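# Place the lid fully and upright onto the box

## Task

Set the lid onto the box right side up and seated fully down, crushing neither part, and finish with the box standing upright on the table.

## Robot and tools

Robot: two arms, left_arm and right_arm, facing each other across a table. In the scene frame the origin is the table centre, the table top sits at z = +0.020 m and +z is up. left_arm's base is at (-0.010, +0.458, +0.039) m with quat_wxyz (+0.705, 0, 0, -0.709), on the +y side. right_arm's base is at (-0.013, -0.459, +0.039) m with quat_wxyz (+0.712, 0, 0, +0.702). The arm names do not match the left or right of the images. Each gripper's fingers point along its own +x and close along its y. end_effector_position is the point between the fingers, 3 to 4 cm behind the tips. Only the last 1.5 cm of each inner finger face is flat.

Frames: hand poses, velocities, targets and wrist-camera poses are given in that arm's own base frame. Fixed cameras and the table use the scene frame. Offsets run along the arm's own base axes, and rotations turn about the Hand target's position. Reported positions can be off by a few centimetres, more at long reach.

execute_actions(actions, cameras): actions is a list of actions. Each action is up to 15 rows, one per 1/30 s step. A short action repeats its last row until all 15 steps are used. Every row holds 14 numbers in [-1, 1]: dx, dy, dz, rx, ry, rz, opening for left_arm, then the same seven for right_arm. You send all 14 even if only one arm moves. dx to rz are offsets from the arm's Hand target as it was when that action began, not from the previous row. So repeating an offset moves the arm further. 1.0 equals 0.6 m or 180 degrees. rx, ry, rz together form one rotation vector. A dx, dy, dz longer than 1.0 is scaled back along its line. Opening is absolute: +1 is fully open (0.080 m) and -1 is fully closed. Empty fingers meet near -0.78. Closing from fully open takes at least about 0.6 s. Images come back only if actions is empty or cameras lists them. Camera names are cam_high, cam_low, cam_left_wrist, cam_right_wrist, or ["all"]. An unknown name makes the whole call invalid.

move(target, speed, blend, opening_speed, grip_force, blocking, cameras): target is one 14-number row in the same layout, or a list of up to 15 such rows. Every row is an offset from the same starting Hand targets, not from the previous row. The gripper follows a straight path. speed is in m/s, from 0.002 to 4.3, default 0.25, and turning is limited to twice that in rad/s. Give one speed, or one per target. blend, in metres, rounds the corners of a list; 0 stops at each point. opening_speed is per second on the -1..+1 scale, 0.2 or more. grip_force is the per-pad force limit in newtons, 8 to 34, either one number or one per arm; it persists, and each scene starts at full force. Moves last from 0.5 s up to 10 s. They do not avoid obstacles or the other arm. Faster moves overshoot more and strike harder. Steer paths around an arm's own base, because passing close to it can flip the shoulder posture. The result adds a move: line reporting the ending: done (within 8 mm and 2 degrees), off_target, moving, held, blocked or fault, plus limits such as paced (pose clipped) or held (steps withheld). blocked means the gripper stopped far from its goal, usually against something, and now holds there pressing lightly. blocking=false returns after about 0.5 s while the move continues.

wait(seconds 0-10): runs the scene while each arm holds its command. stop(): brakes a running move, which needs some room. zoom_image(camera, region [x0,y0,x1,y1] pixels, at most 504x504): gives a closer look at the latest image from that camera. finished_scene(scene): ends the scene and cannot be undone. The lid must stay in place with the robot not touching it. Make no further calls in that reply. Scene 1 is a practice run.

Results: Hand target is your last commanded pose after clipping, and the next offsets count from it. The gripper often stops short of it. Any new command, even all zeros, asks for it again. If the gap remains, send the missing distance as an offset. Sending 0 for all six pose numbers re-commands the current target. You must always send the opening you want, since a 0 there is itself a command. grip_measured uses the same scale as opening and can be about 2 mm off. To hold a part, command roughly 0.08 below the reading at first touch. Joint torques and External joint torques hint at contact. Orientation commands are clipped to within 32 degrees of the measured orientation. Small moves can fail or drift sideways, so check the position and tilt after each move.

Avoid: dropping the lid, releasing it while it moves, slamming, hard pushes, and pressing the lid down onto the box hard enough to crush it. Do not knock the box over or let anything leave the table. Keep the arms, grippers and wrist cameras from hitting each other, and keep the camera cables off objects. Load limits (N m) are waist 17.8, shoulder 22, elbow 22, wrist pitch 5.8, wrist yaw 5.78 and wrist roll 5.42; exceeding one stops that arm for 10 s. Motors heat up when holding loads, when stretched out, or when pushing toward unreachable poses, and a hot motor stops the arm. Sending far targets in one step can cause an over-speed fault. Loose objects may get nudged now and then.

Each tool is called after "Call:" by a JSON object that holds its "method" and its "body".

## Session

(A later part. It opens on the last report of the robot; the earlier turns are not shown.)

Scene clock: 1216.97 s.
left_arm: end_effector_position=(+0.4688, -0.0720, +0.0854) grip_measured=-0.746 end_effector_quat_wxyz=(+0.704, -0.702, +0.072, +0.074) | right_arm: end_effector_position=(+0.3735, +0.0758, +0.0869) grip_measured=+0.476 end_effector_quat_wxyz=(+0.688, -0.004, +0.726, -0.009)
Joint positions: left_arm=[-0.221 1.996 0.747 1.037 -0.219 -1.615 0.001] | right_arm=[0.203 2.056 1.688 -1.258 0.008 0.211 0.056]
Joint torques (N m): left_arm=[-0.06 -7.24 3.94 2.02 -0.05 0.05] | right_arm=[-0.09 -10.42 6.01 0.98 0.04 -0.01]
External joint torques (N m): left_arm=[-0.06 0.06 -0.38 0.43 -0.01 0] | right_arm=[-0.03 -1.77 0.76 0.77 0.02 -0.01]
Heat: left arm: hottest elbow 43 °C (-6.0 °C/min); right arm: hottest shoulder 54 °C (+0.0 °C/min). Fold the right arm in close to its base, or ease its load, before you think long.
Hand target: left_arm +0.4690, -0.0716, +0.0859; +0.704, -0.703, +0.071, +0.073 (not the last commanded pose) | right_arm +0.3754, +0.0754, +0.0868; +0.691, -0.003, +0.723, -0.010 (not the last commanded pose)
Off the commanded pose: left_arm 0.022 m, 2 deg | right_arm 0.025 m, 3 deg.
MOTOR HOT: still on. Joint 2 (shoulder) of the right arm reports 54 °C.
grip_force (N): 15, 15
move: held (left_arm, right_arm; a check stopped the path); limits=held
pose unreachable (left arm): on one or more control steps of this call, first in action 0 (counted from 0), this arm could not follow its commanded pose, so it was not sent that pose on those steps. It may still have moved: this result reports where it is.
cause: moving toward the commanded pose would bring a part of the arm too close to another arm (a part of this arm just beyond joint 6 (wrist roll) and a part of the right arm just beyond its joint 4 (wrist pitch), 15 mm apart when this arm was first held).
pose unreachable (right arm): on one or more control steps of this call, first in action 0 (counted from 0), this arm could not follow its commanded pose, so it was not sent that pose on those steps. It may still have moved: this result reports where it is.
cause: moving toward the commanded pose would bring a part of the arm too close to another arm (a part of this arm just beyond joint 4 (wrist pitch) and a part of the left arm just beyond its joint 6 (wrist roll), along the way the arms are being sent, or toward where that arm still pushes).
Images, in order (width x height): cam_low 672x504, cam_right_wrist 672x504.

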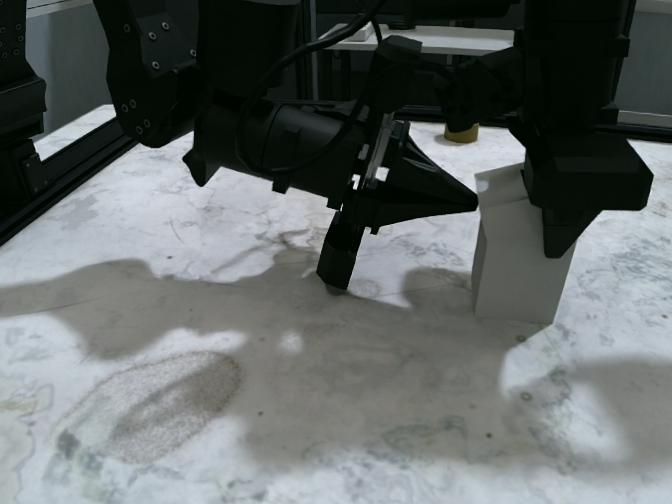

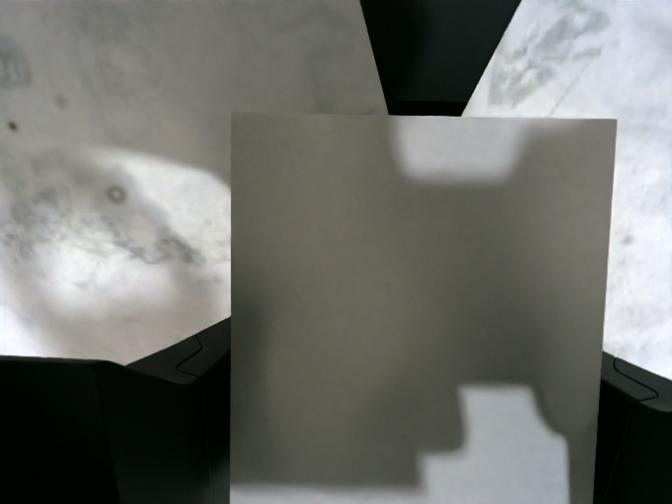

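Call:
{"method": "move", "body": {"target": [[-0.12,0,0.01,0,0,0,-0.75,0,0,0,0,0,0,0.2],[-0.2,0.1,0.12,0,0,0,-0.75,0,0,0,0,0,0,1],[-0.2,0.1,0.12,0,0,0,-0.75,0,0,0.18,0,0,0,1],[-0.2,0.1,0.12,0,0,0,-0.75,-0.25,0,0.1,0,-0.25,0,1]], "speed": [0.05,0.2,0.1,0.25], "opening_speed": 0.6, "cameras": ["all"]}}

Call:
{"method": "zoom_image", "body": {"camera": "cam_low", "region": [430, 130, 600, 340]}}

Call:
{"method": "zoom_image", "body": {"camera": "cam_high", "region": [230, 200, 320, 290]}}

Scene clock: 1260.53 s.
left_arm: end_effector_position=(+0.3499, -0.0119, +0.1558) grip_measured=-0.746 end_effector_quat_wxyz=(+0.702, -0.704, +0.073, +0.077) | right_arm: end_effector_position=(+0.2258, +0.0757, +0.1468) grip_measured=+0.997 end_effector_quat_wxyz=(+0.913, -0.001, +0.407, -0.009)
Joint positions: left_arm=[-0.063 1.246 0.359 0.674 -0.067 -1.587 0.001] | right_arm=[0.559 0.895 0.668 -0.7 0.379 0.443 0.08]
Joint torques (N m): left_arm=[0.18 -4.46 5 2.02 0.21 0.2] | right_arm=[0.33 -3.38 6.45 1.69 0.35 0.14]
External joint torques (N m): left_arm=[0.21 -1.07 -0.66 0.41 0.22 0.15] | right_arm=[0.34 -1.65 0.2 0.52 0.15 0.13]
Heat: left arm: hottest wrist pitch 42 °C (+3.0 °C/min); right arm: hottest shoulder 60 °C (+6.0 °C/min). Fold the right arm in close to its base, or ease its load, before you think long.
Hand target: left_arm +0.3490, -0.0116, +0.1579; +0.704, -0.703, +0.071, +0.073 | right_arm +0.2253, +0.0754, +0.1468; +0.915, +0.001, +0.403, -0.010
Off the commanded pose: left_arm 0.002 m, 1 deg | right_arm 0.001 m, 1 deg.
MOTOR HOT: still on. Joint 2 (shoulder) of the right arm reports 60 °C.
grip_force (N): 15, 15
move: done

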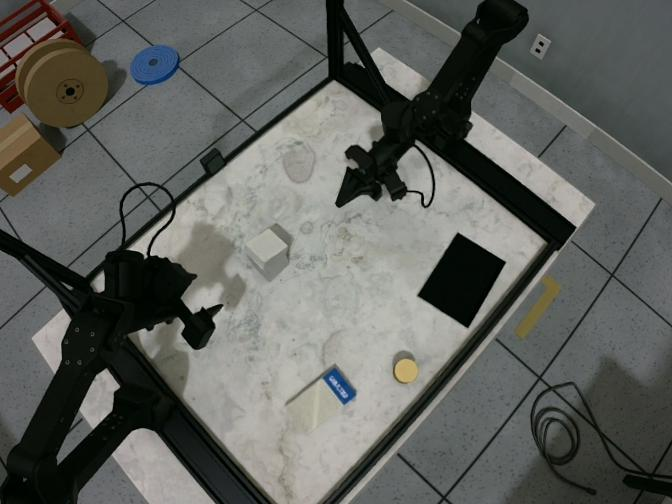

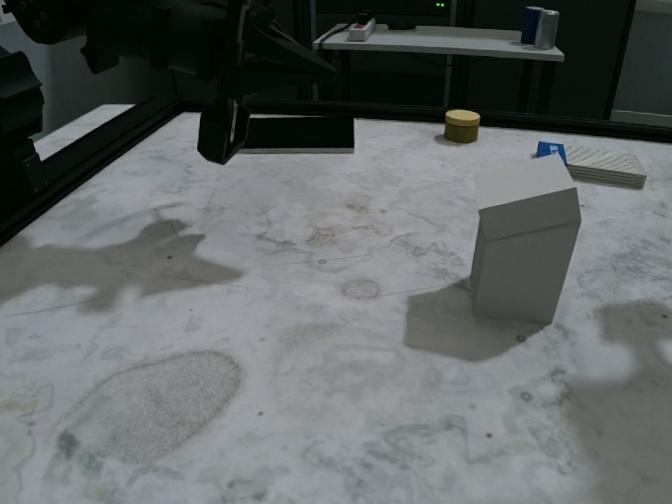

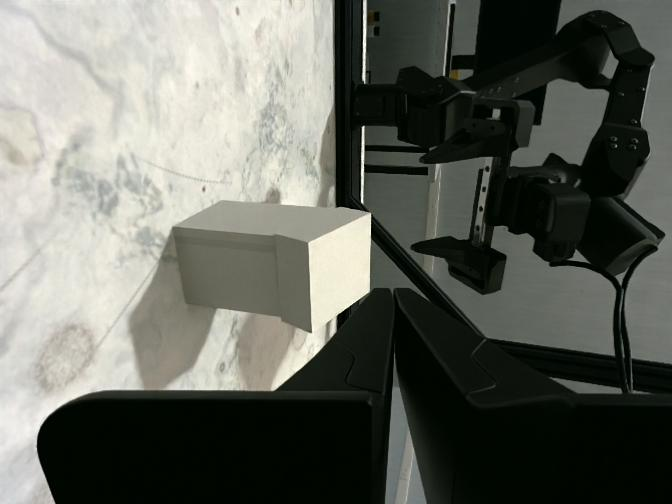

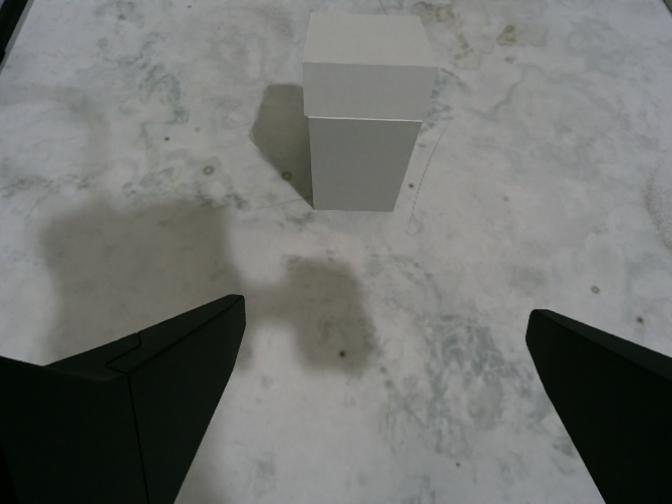

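Scaled by 2.400 from the camera's 672x504 image, which has a finer 960x720 frame.

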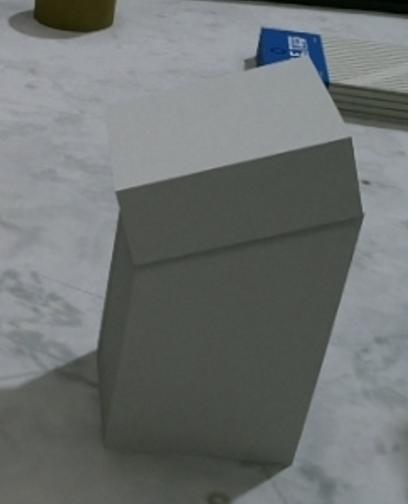

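Scaled by 5.600 from the camera's 672x504 image, which has a finer 960x720 frame.

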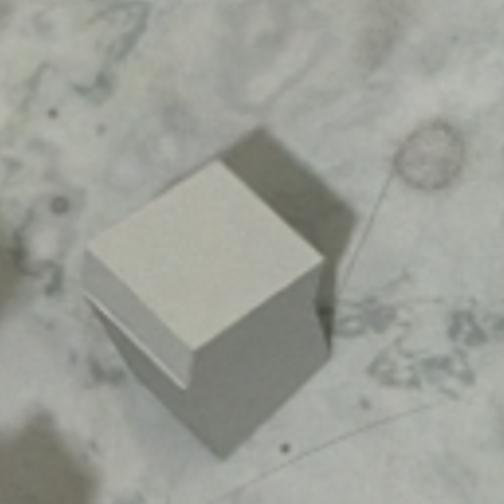

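Call:
{"method": "move", "body": {"target": [[0,0,0,0,0,0,-0.75,0.0745,0,-0.19,0,-0.097,0,1],[0,0,0,0,0,0,-0.75,0.225,0,-0.19,0,-0.097,0,1],[0,0,0,0,0,0,-0.75,0.225,0,-0.19,0,-0.097,0,0.2]], "speed": [0.2,0.1,0.1], "opening_speed": 0.6, "grip_force": 20, "cameras": ["all"]}}

Scene clock: 1287.47 s.
left_arm: end_effector_position=(+0.3499, -0.0119, +0.1558) grip_measured=-0.746 end_effector_quat_wxyz=(+0.702, -0.704, +0.073, +0.077) | right_arm: end_effector_position=(+0.3568, +0.0749, +0.0310) grip_measured=+0.438 end_effector_quat_wxyz=(+0.965, +0.002, +0.263, -0.011)
Joint positions: left_arm=[-0.063 1.246 0.359 0.674 -0.067 -1.587 0.001] | right_arm=[0.33 1.727 0.419 0.748 0.303 0.184 0.055]
Joint torques (N m): left_arm=[0.18 -4.52 5.06 1.99 0.18 0.2] | right_arm=[-0.33 -5.81 5.99 1.64 0 -0.08]
External joint torques (N m): left_arm=[0.18 -1.12 -0.64 0.37 0.19 0.16] | right_arm=[-0.33 -0.67 1.99 0.15 -0.11 -0.08]
Heat: left arm: hottest wrist pitch 43 °C (+3.0 °C/min); right arm: hottest shoulder 51 °C (-6.1 °C/min). Fold the right arm in close to its base, or ease its load, before you think long.
Hand target: left_arm +0.3490, -0.0116, +0.1579; +0.704, -0.703, +0.071, +0.073 | right_arm +0.3604, +0.0755, +0.0328; +0.966, +0.003, +0.260, -0.010
Off the commanded pose: left_arm 0.002 m, 0 deg | right_arm 0.004 m, 0 deg.
MOTOR HOT: still on. Joint 2 (shoulder) of the right arm reports 51 °C.
grip_force (N): 20, 20
move: done

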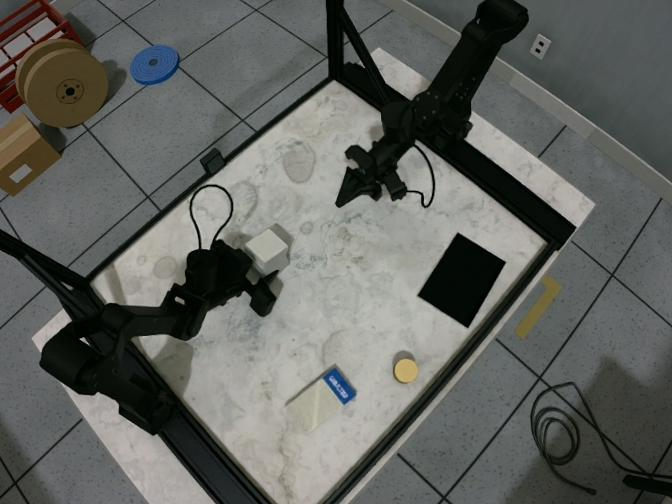

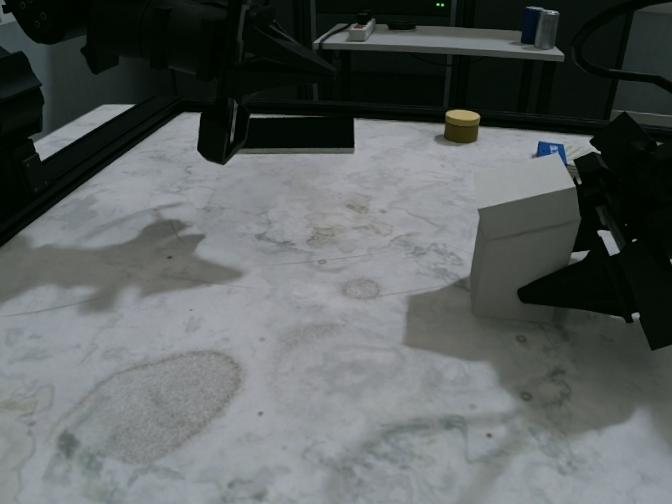

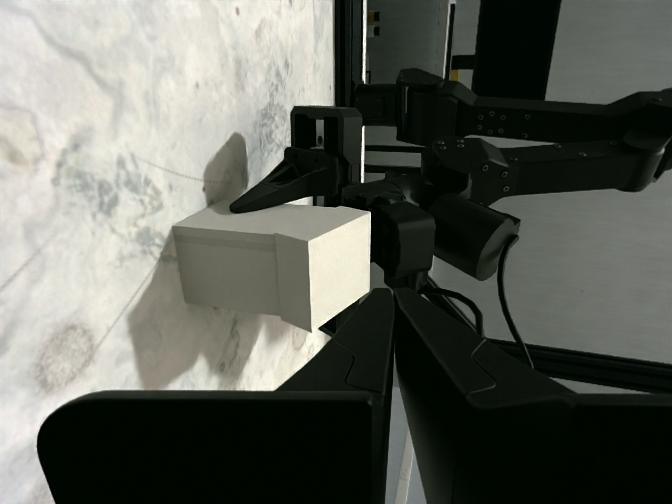

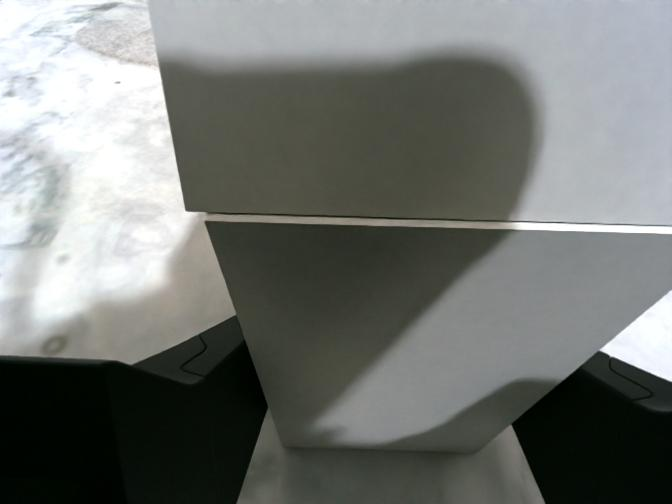

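Call:
{"method": "move", "body": {"target": [[0.13,-0.098,-0.05,0,0,0,-0.75,0,0,0,0,0,0,0.2],[0.152,-0.098,-0.108,0,0,0,-0.75,0,0,0,0,0,0,0.2],[0.205,-0.098,-0.108,0,0,0,-0.75,0,0,0,0,0,0,0.2],[0.217,-0.098,-0.108,0,0,0,-0.75,0,0,0,0,0,0,0.2]], "speed": [0.25,0.1,0.05,0.03], "cameras": ["cam_low","cam_right_wrist","cam_left_wrist"]}}

Call:
{"method": "zoom_image", "body": {"camera": "cam_low", "region": [430, 130, 600, 340]}}

Scene clock: 1307.57 s.
left_arm: end_effector_position=(+0.4708, -0.0708, +0.0860) grip_measured=-0.746 end_effector_quat_wxyz=(+0.705, -0.700, +0.079, +0.082) | right_arm: end_effector_position=(+0.3568, +0.0749, +0.0310) grip_measured=+0.438 end_effector_quat_wxyz=(+0.965, +0.002, +0.263, -0.011)
Joint positions: left_arm=[-0.217 1.983 0.762 0.988 -0.216 -1.615 0.001] | right_arm=[0.33 1.727 0.419 0.748 0.303 0.184 0.055]
Joint torques (N m): left_arm=[0.54 -6.35 7.34 2.07 0.22 0.11] | right_arm=[-0.3 -5.81 6 1.64 0 -0.07]
External joint torques (N m): left_arm=[0.59 0.94 2.92 0.5 0.25 0.07] | right_arm=[-0.33 -0.64 1.94 0.13 -0.09 -0.07]
Heat: left arm: hottest wrist pitch 43 °C (+2.0 °C/min); right arm: hottest shoulder 49 °C (-11.1 °C/min). Fold the right arm in close to its base, or ease its load, before you think long.
Hand target: left_arm +0.4792, -0.0703, +0.0932; +0.704, -0.703, +0.071, +0.073 | right_arm +0.3604, +0.0755, +0.0328; +0.966, +0.003, +0.260, -0.010
Off the commanded pose: left_arm 0.011 m, 1 deg | right_arm 0.004 m, 0 deg.
MOTOR HOT: still on. Joint 2 (shoulder) of the right arm reports 49 °C.
grip_force (N): 20, 20
move: off_target (left_arm)
Images, in order (width x height): cam_low 672x504, cam_left_wrist 672x504, cam_right_wrist 672x504.

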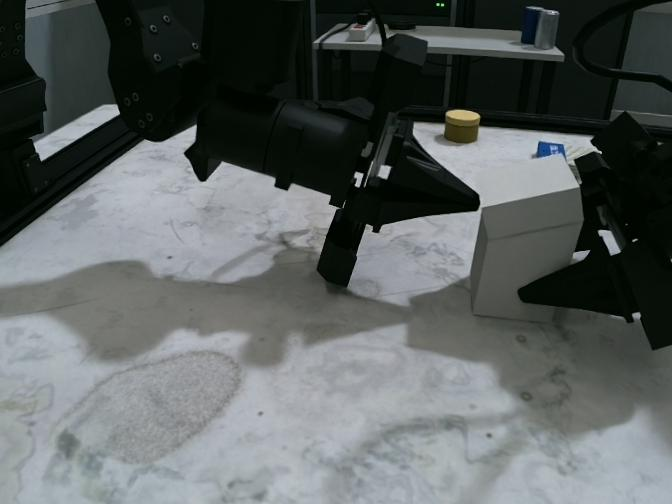

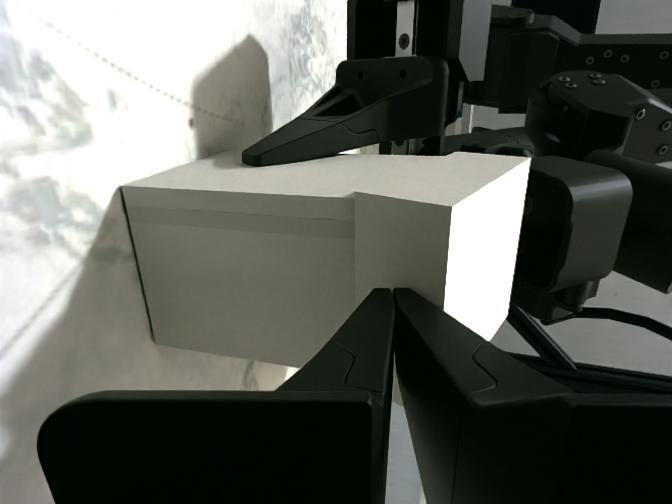

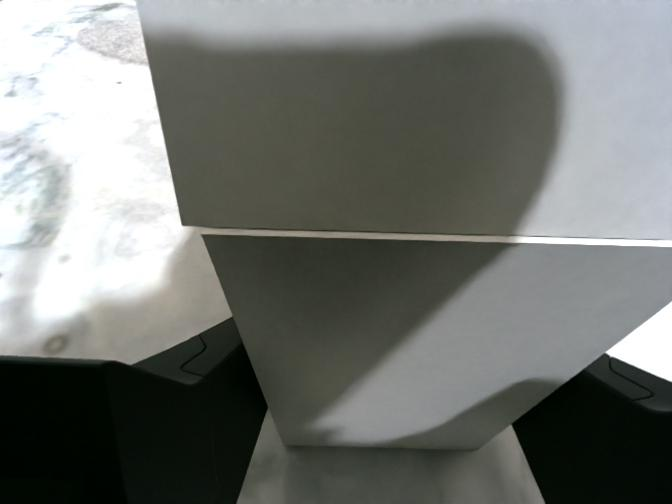

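Scaled by 2.400 from the camera's 672x504 image, which has a finer 960x720 frame.

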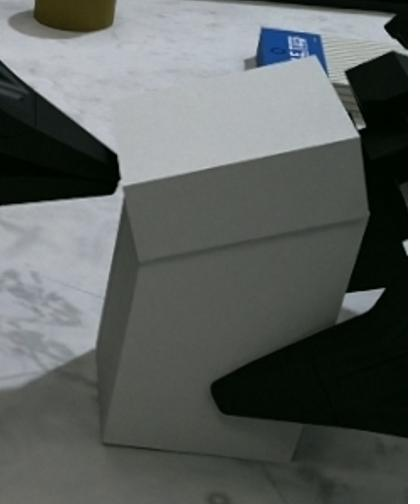

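Call:
{"method": "move", "body": {"target": [[0.012,0,0.0,0,0,0,-0.75,0,0,0,0,0,0,0.2],[0.016,0,0.03,0,0,0,-0.75,0,0,0,0,0,0,0.2]], "speed": 0.04, "cameras": ["cam_low","cam_right_wrist","cam_left_wrist"]}}

Call:
{"method": "zoom_image", "body": {"camera": "cam_low", "region": [430, 130, 600, 340]}}

Scene clock: 1320.63 s.
left_arm: end_effector_position=(+0.4798, -0.0714, +0.0898) grip_measured=-0.747 end_effector_quat_wxyz=(+0.705, -0.697, +0.091, +0.092) | right_arm: end_effector_position=(+0.3570, +0.0758, +0.0323) grip_measured=+0.438 end_effector_quat_wxyz=(+0.965, +0.003, +0.261, -0.010)
Joint positions: left_arm=[-0.212 1.973 0.815 0.893 -0.208 -1.615 0.001] | right_arm=[0.333 1.724 0.419 0.75 0.303 0.184 0.055]
Joint torques (N m): left_arm=[0.54 -9.65 7.6 2.45 0.1 0.15] | right_arm=[-0.65 -5.58 6.08 1.6 -0.05 -0.07]
External joint torques (N m): left_arm=[0.6 -2.1 2.88 0.86 0.13 0.1] | right_arm=[-0.66 -0.45 2.07 0.11 -0.15 -0.07]
Heat: left arm: hottest wrist pitch 43 °C (+1.0 °C/min); right arm: hottest shoulder 48 °C (-12.1 °C/min). Fold the right arm in close to its base, or ease its load, before you think long.
Hand target: left_arm +0.4888, -0.0703, +0.1112; +0.704, -0.703, +0.071, +0.073 | right_arm +0.3604, +0.0755, +0.0329; +0.966, +0.003, +0.260, -0.010
Off the commanded pose: left_arm 0.023 m, 3 deg | right_arm 0.003 m, 0 deg.
MOTOR HOT: still on. Joint 2 (shoulder) of the right arm reports 48 °C.
grip_force (N): 20, 20
move: off_target (left_arm)
Images, in order (width x height): cam_low 672x504, cam_left_wrist 672x504, cam_right_wrist 672x504.

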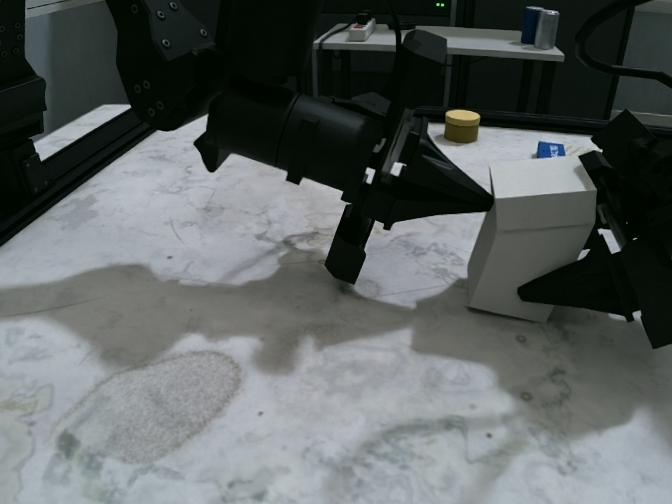

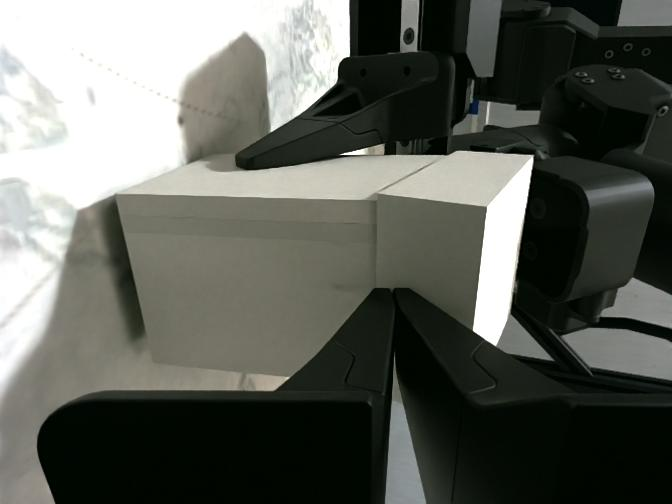

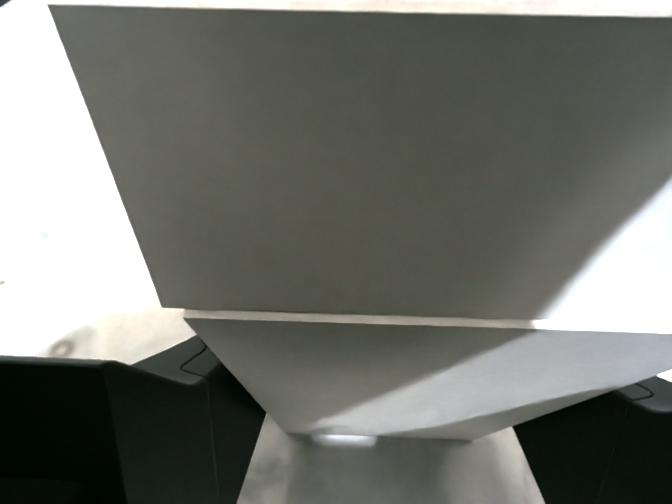

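Scaled by 2.400 from the camera's 672x504 image, which has a finer 960x720 frame.

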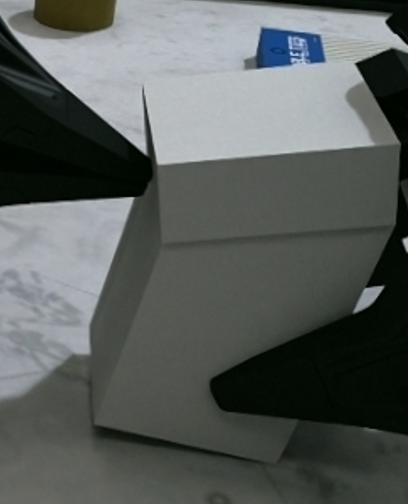

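Call:
{"method": "execute_actions", "body": {"actions": []}}

Scene clock: 1358.83 s.
left_arm: end_effector_position=(+0.4798, -0.0714, +0.0897) grip_measured=-0.747 end_effector_quat_wxyz=(+0.705, -0.697, +0.091, +0.092) | right_arm: end_effector_position=(+0.3570, +0.0758, +0.0323) grip_measured=+0.438 end_effector_quat_wxyz=(+0.965, +0.003, +0.261, -0.010)
Joint positions: left_arm=[-0.212 1.973 0.815 0.892 -0.208 -1.615 0.001] | right_arm=[0.333 1.724 0.419 0.75 0.303 0.184 0.055]
Joint velocities: within noise
Joint torques (N m): left_arm=[0.48 -9.57 7.53 2.42 0.08 0.16] | right_arm=[-0.57 -5.36 6.02 1.59 -0.02 -0.09]
External joint torques (N m): left_arm=[0.48 -2.1 2.86 0.85 0.13 0.11] | right_arm=[-0.56 -0.24 2 0.1 -0.12 -0.09]
Heat: left arm: hottest elbow 50 °C (+11.0 °C/min); right arm: hottest shoulder 45 °C (-5.0 °C/min). Fold the left arm in close to its base, or ease its load, before you think long.
Hand target: left_arm +0.4888, -0.0703, +0.1111; +0.704, -0.703, +0.071, +0.074 | right_arm +0.3604, +0.0755, +0.0329; +0.966, +0.003, +0.260, -0.010
Tool commands: left_gripper/opening=-0.75 right_gripper/opening=+0.2
Off the commanded pose: left_arm 0.023 m, 3 deg | right_arm 0.003 m, 0 deg.
MOTOR HOT: joint 3 (elbow) of the left arm reports 50 °C; the controller stops that arm at 95 °C. To cool a motor, set the load down, stop pushing, or move to a pose that needs little force.
MOTOR HOT: cleared for the motors of the right arm.
grip_force (N): 20, 20

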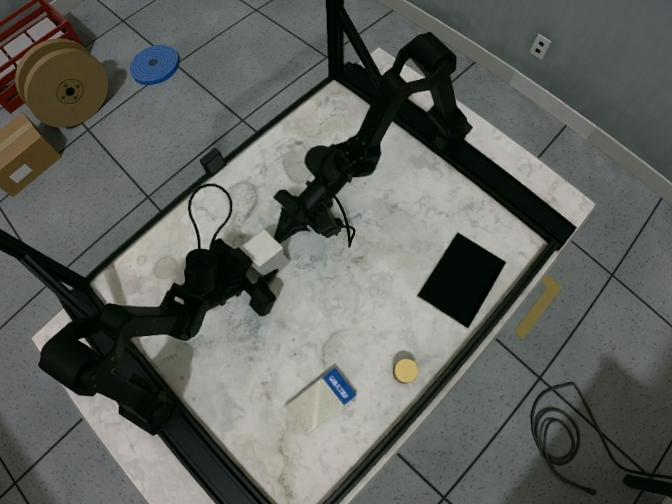

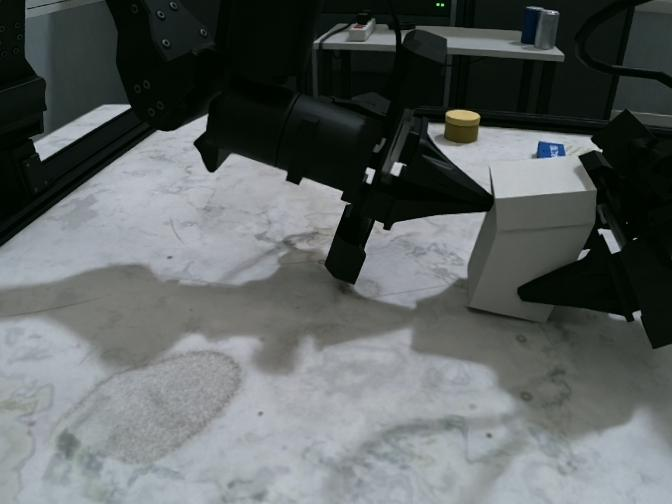

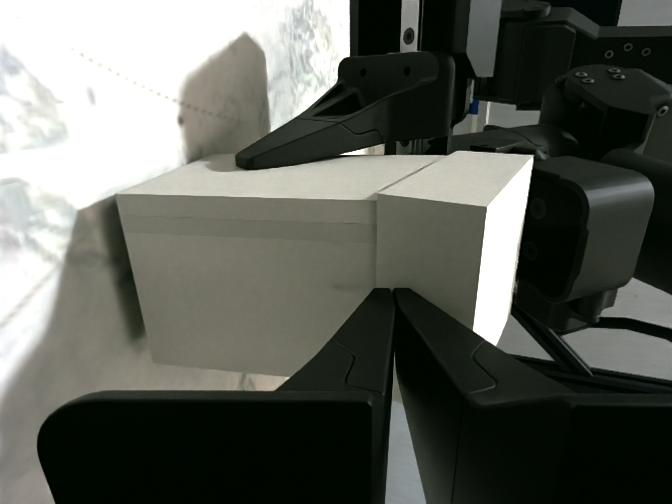

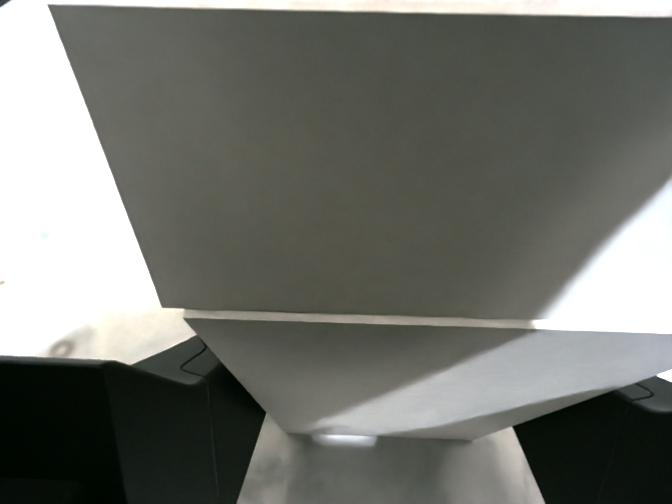

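Call:
{"method": "zoom_image", "body": {"camera": "cam_right_wrist", "region": [130, 260, 430, 360]}}

Call:
{"method": "zoom_image", "body": {"camera": "cam_low", "region": [450, 140, 630, 330]}}

Call:
{"method": "zoom_image", "body": {"camera": "cam_left_wrist", "region": [340, 140, 560, 340]}}

Scaled by 1.680 from the camera's 672x504 image, which has a finer 960x720 frame.

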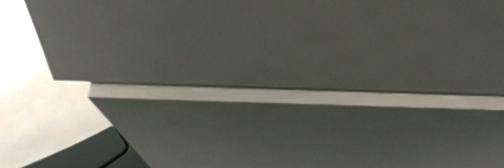

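Scaled by 2.653 from the camera's 672x504 image, which has a finer 960x720 frame.

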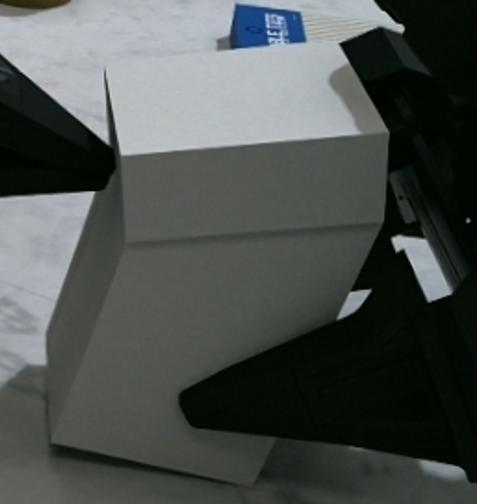

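Scaled by 2.291 from the camera's 672x504 image, which has a finer 960x720 frame.

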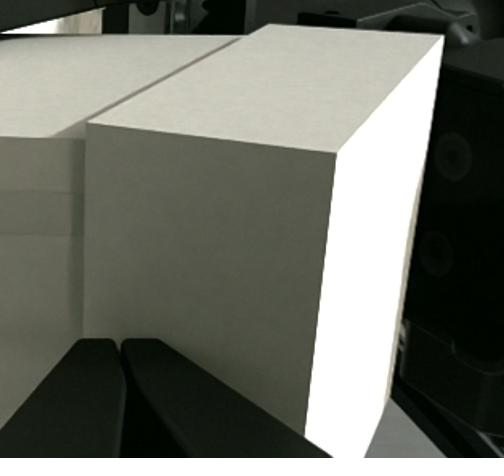

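Call:
{"method": "move", "body": {"target": [[-0.2,0,0.0,0,0,0,-0.75,0,0,0,0,0,0,0.2],[-0.2,0,0.05,0.468,0.081,-0.18,0.9,0,0,0,0,0,0,0.2]], "speed": [0.15,0.5], "grip_force": [12,30], "cameras": ["all"]}}

Scene clock: 1405.33 s.
left_arm: end_effector_position=(+0.3648, -0.0690, +0.1296) grip_measured=+0.896 end_effector_quat_wxyz=(+0.962, +0.000, +0.274, +0.000) | right_arm: end_effector_position=(+0.3577, +0.0757, +0.0327) grip_measured=+0.430 end_effector_quat_wxyz=(+0.966, +0.003, +0.260, -0.010)
Joint positions: left_arm=[-0.283 1.365 0.646 0.146 -0.24 -0.152 0.075] | right_arm=[0.332 1.725 0.422 0.75 0.303 0.184 0.054]
Joint torques (N m): left_arm=[-0.28 -5.77 7.6 1.89 -0.35 0.15] | right_arm=[-0.44 -5.63 5.77 1.59 0 -0.09]
External joint torques (N m): left_arm=[-0.28 -1.26 1.67 0.42 -0.27 0.15] | right_arm=[-0.45 -0.5 1.74 0.1 -0.09 -0.09]
Heat: left arm: hottest elbow 51 °C (+3.0 °C/min); right arm: hottest shoulder 44 °C (-2.0 °C/min). Fold the left arm in close to its base, or ease its load, before you think long.
Hand target: left_arm +0.3688, -0.0703, +0.1411; +0.966, +0.000, +0.260, +0.000 | right_arm +0.3603, +0.0755, +0.0328; +0.966, +0.003, +0.260, -0.010
Off the commanded pose: left_arm 0.012 m, 2 deg | right_arm 0.003 m, 0 deg.
MOTOR HOT: still on. Joint 3 (elbow) of the left arm reports 51 °C.
grip_force (N): 12, 30
move: off_target (left_arm); target 2's new opening was sent with left_arm's hand 0.012 m and 2 deg from that target

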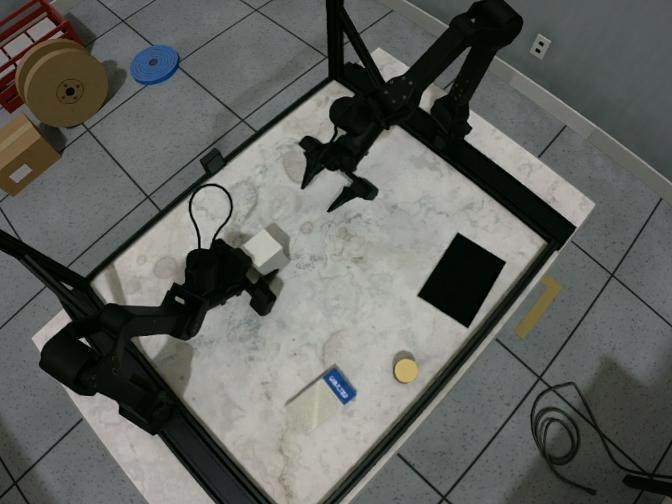

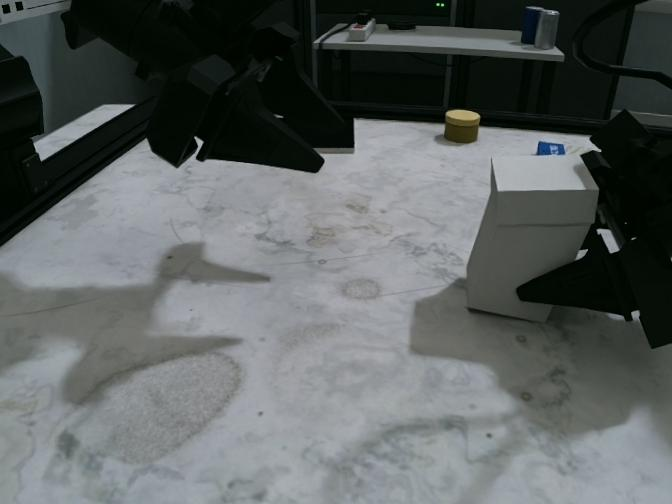

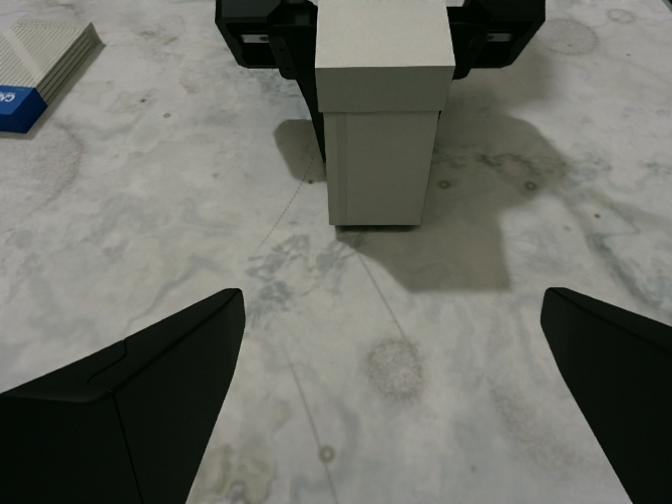

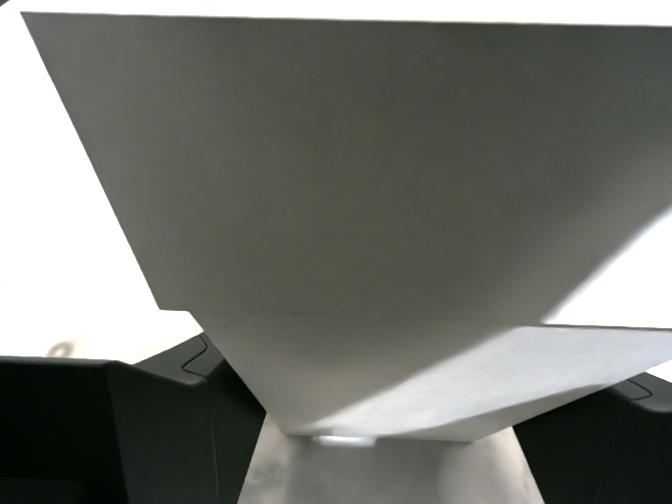

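Call:
{"method": "zoom_image", "body": {"camera": "cam_low", "region": [450, 140, 630, 330]}}

Call:
{"method": "zoom_image", "body": {"camera": "cam_right_wrist", "region": [130, 260, 630, 460]}}

Call:
{"method": "zoom_image", "body": {"camera": "cam_left_wrist", "region": [280, 0, 480, 240]}}

Scaled by 2.653 from the camera's 672x504 image, which has a finer 960x720 frame.

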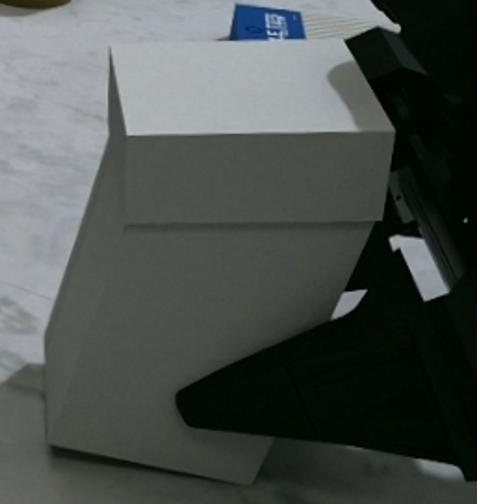

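Scaled by 1.008 from the camera's 672x504 image, which has a finer 960x720 frame.

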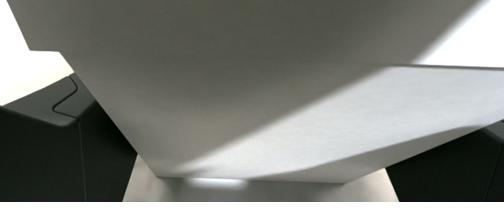

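Scaled by 2.100 from the camera's 672x504 image, which has a finer 960x720 frame.

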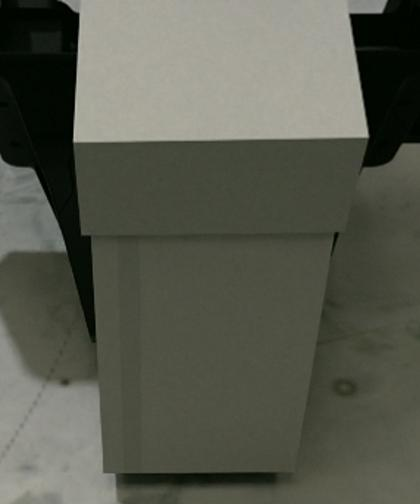

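Call:
{"method": "move", "body": {"target": [[-0.2,0,0.06,0,0,0,0.9,0.0,0,0.0,0,0.055,0,0.2],[-0.2,0,0.06,0,0,0,0.9,0.0,0,0.0,0,0.055,0,0.7]], "speed": [0.2,0.2], "opening_speed": 0.4, "cameras": ["all"]}}

Scene clock: 1434.67 s.
left_arm: end_effector_position=(+0.2496, -0.0710, +0.1773) grip_measured=+0.896 end_effector_quat_wxyz=(+0.965, +0.002, +0.261, -0.003) | right_arm: end_effector_position=(+0.3593, +0.0756, +0.0313) grip_measured=+0.696 end_effector_quat_wxyz=(+0.939, -0.002, +0.345, -0.010)
Joint positions: left_arm=[-0.531 0.771 0.546 -0.37 -0.449 -0.283 0.075] | right_arm=[0.311 1.66 0.552 0.376 0.256 0.21 0.066]
Joint torques (N m): left_arm=[-0.26 -2.28 5.72 1.82 -0.43 -0.17] | right_arm=[-0.33 -6.8 5.54 1.74 -0.01 0.14]
External joint torques (N m): left_arm=[-0.26 -0.94 -0.75 0.38 -0.28 -0.17] | right_arm=[-0.31 -1.38 0.72 0.33 -0.12 0.13]
Heat: left arm: hottest elbow 48 °C (-3.0 °C/min); right arm: hottest shoulder 44 °C (-1.0 °C/min). Fold the left arm in close to its base, or ease its load, before you think long.
Hand target: left_arm +0.2488, -0.0703, +0.1771; +0.966, +0.000, +0.260, +0.000 | right_arm +0.3603, +0.0755, +0.0328; +0.940, +0.002, +0.342, -0.010
Off the commanded pose: left_arm 0.001 m, 0 deg | right_arm 0.002 m, 0 deg.
MOTOR HOT: still on. Joint 3 (elbow) of the left arm reports 48 °C.
grip_force (N): 12, 30
move: done

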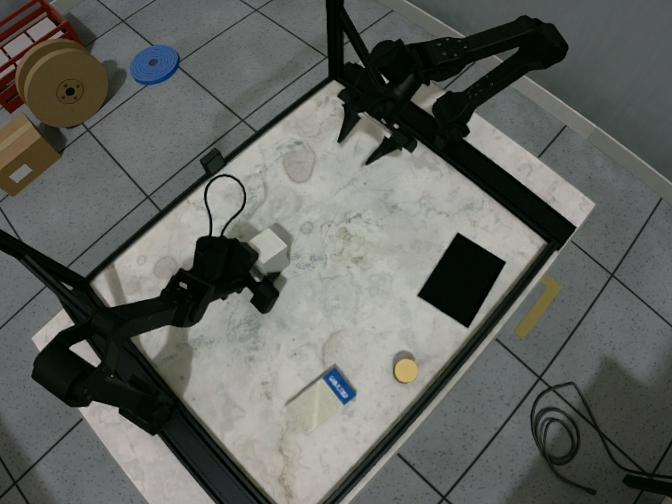

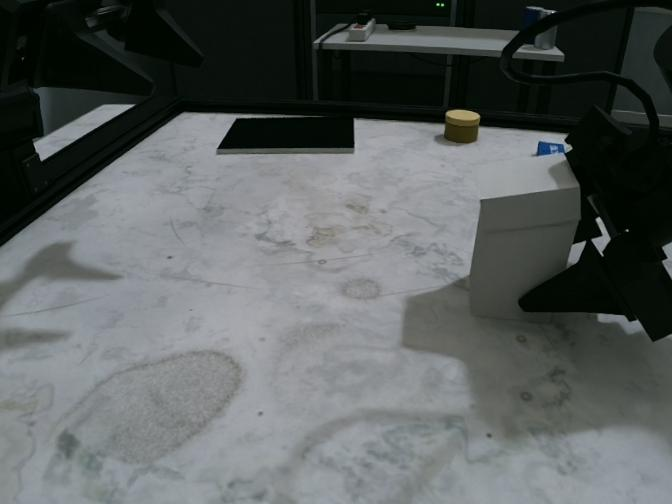

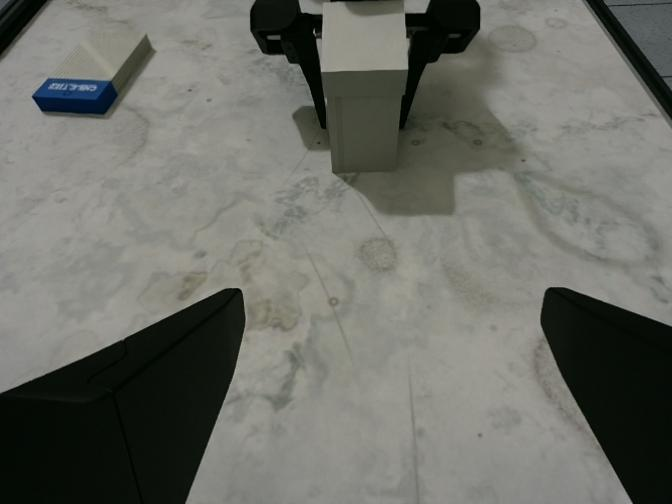

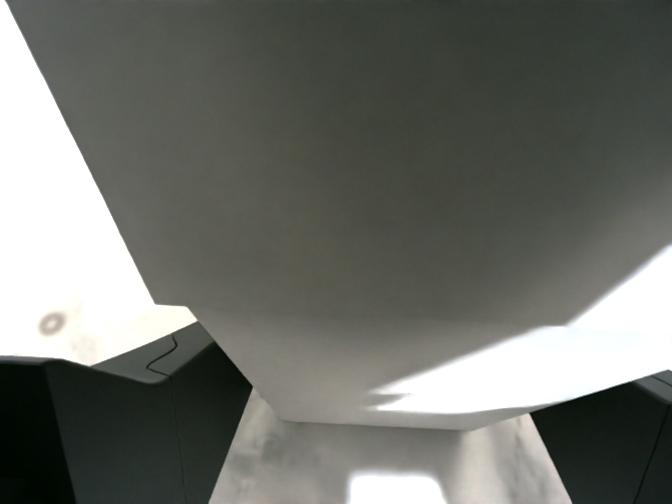

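Call:
{"method": "move", "body": {"target": [[0,0,0,0,0,0,0.9,-0.2,0,0.01,0,0,0,0.7],[0,0,0,0,0,0,0.9,-0.16,0,0.24,0,0.25,0,0.7],[0,0,0,0,0,0,0.9,0.037,0,0.225,0,0.278,0,-0.75]], "speed": [0.2,0.4,0.25], "blend": [0.02,0.02,0], "cameras": ["all"]}}

Scene clock: 1453.50 s.
left_arm: end_effector_position=(+0.2496, -0.0710, +0.1773) grip_measured=+0.896 end_effector_quat_wxyz=(+0.965, +0.002, +0.261, -0.003) | right_arm: end_effector_position=(+0.3804, +0.0748, +0.1668) grip_measured=-0.746 end_effector_quat_wxyz=(+0.705, -0.004, +0.709, -0.013)
Joint positions: left_arm=[-0.531 0.771 0.546 -0.37 -0.449 -0.283 0.075] | right_arm=[0.203 2.051 1.999 -1.529 0.022 0.216 0.001]
Joint torques (N m): left_arm=[-0.25 -2.33 5.61 1.81 -0.42 -0.16] | right_arm=[-0.1 -9.8 7.8 0.16 -0.13 -0.13]
External joint torques (N m): left_arm=[-0.25 -0.96 -0.93 0.35 -0.27 -0.16] | right_arm=[-0.1 -1.23 2.55 -0.14 -0.15 -0.13]
Heat: left arm: hottest elbow 47 °C (-5.0 °C/min); right arm: hottest shoulder 44 °C (+0.0 °C/min).
Hand target: left_arm +0.2488, -0.0703, +0.1771; +0.966, +0.000, +0.260, +0.000 | right_arm +0.3826, +0.0754, +0.1679; +0.707, -0.003, +0.707, -0.010
Off the commanded pose: left_arm 0.001 m, 0 deg | right_arm 0.002 m, 0 deg.
MOTOR HOT: cleared for the motors of the left arm.
grip_force (N): 12, 30
move: done

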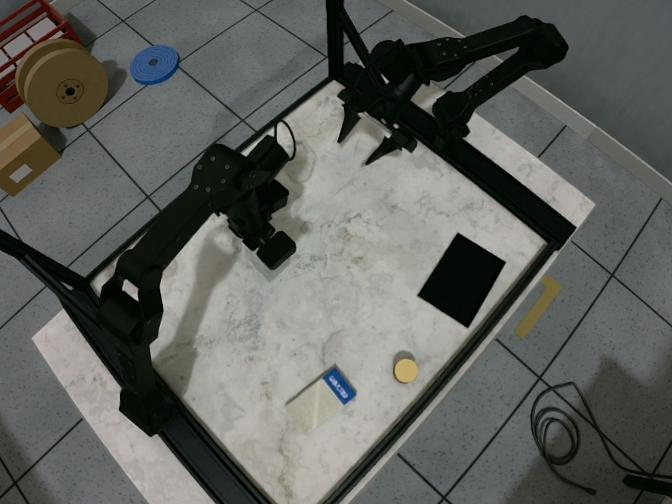

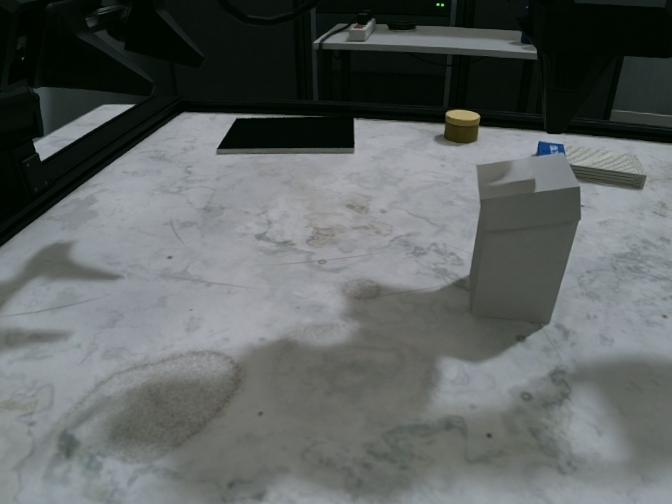

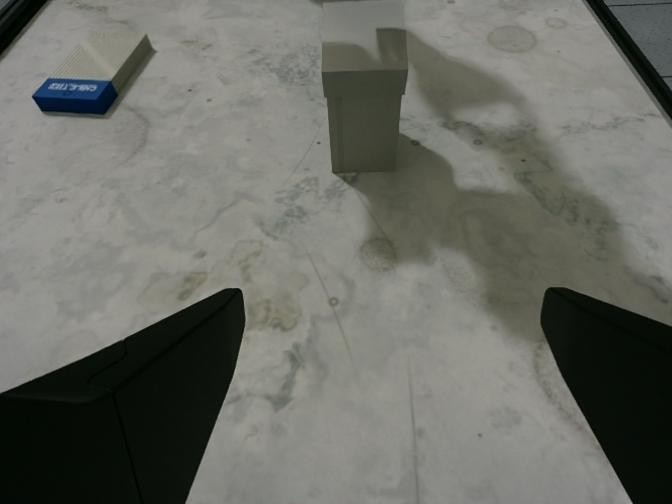

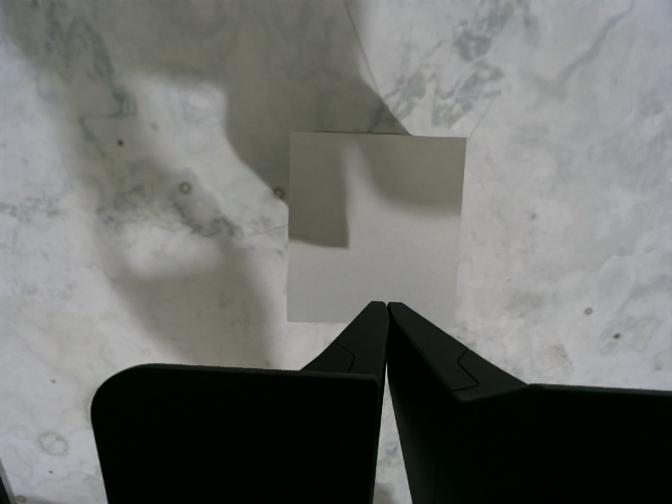

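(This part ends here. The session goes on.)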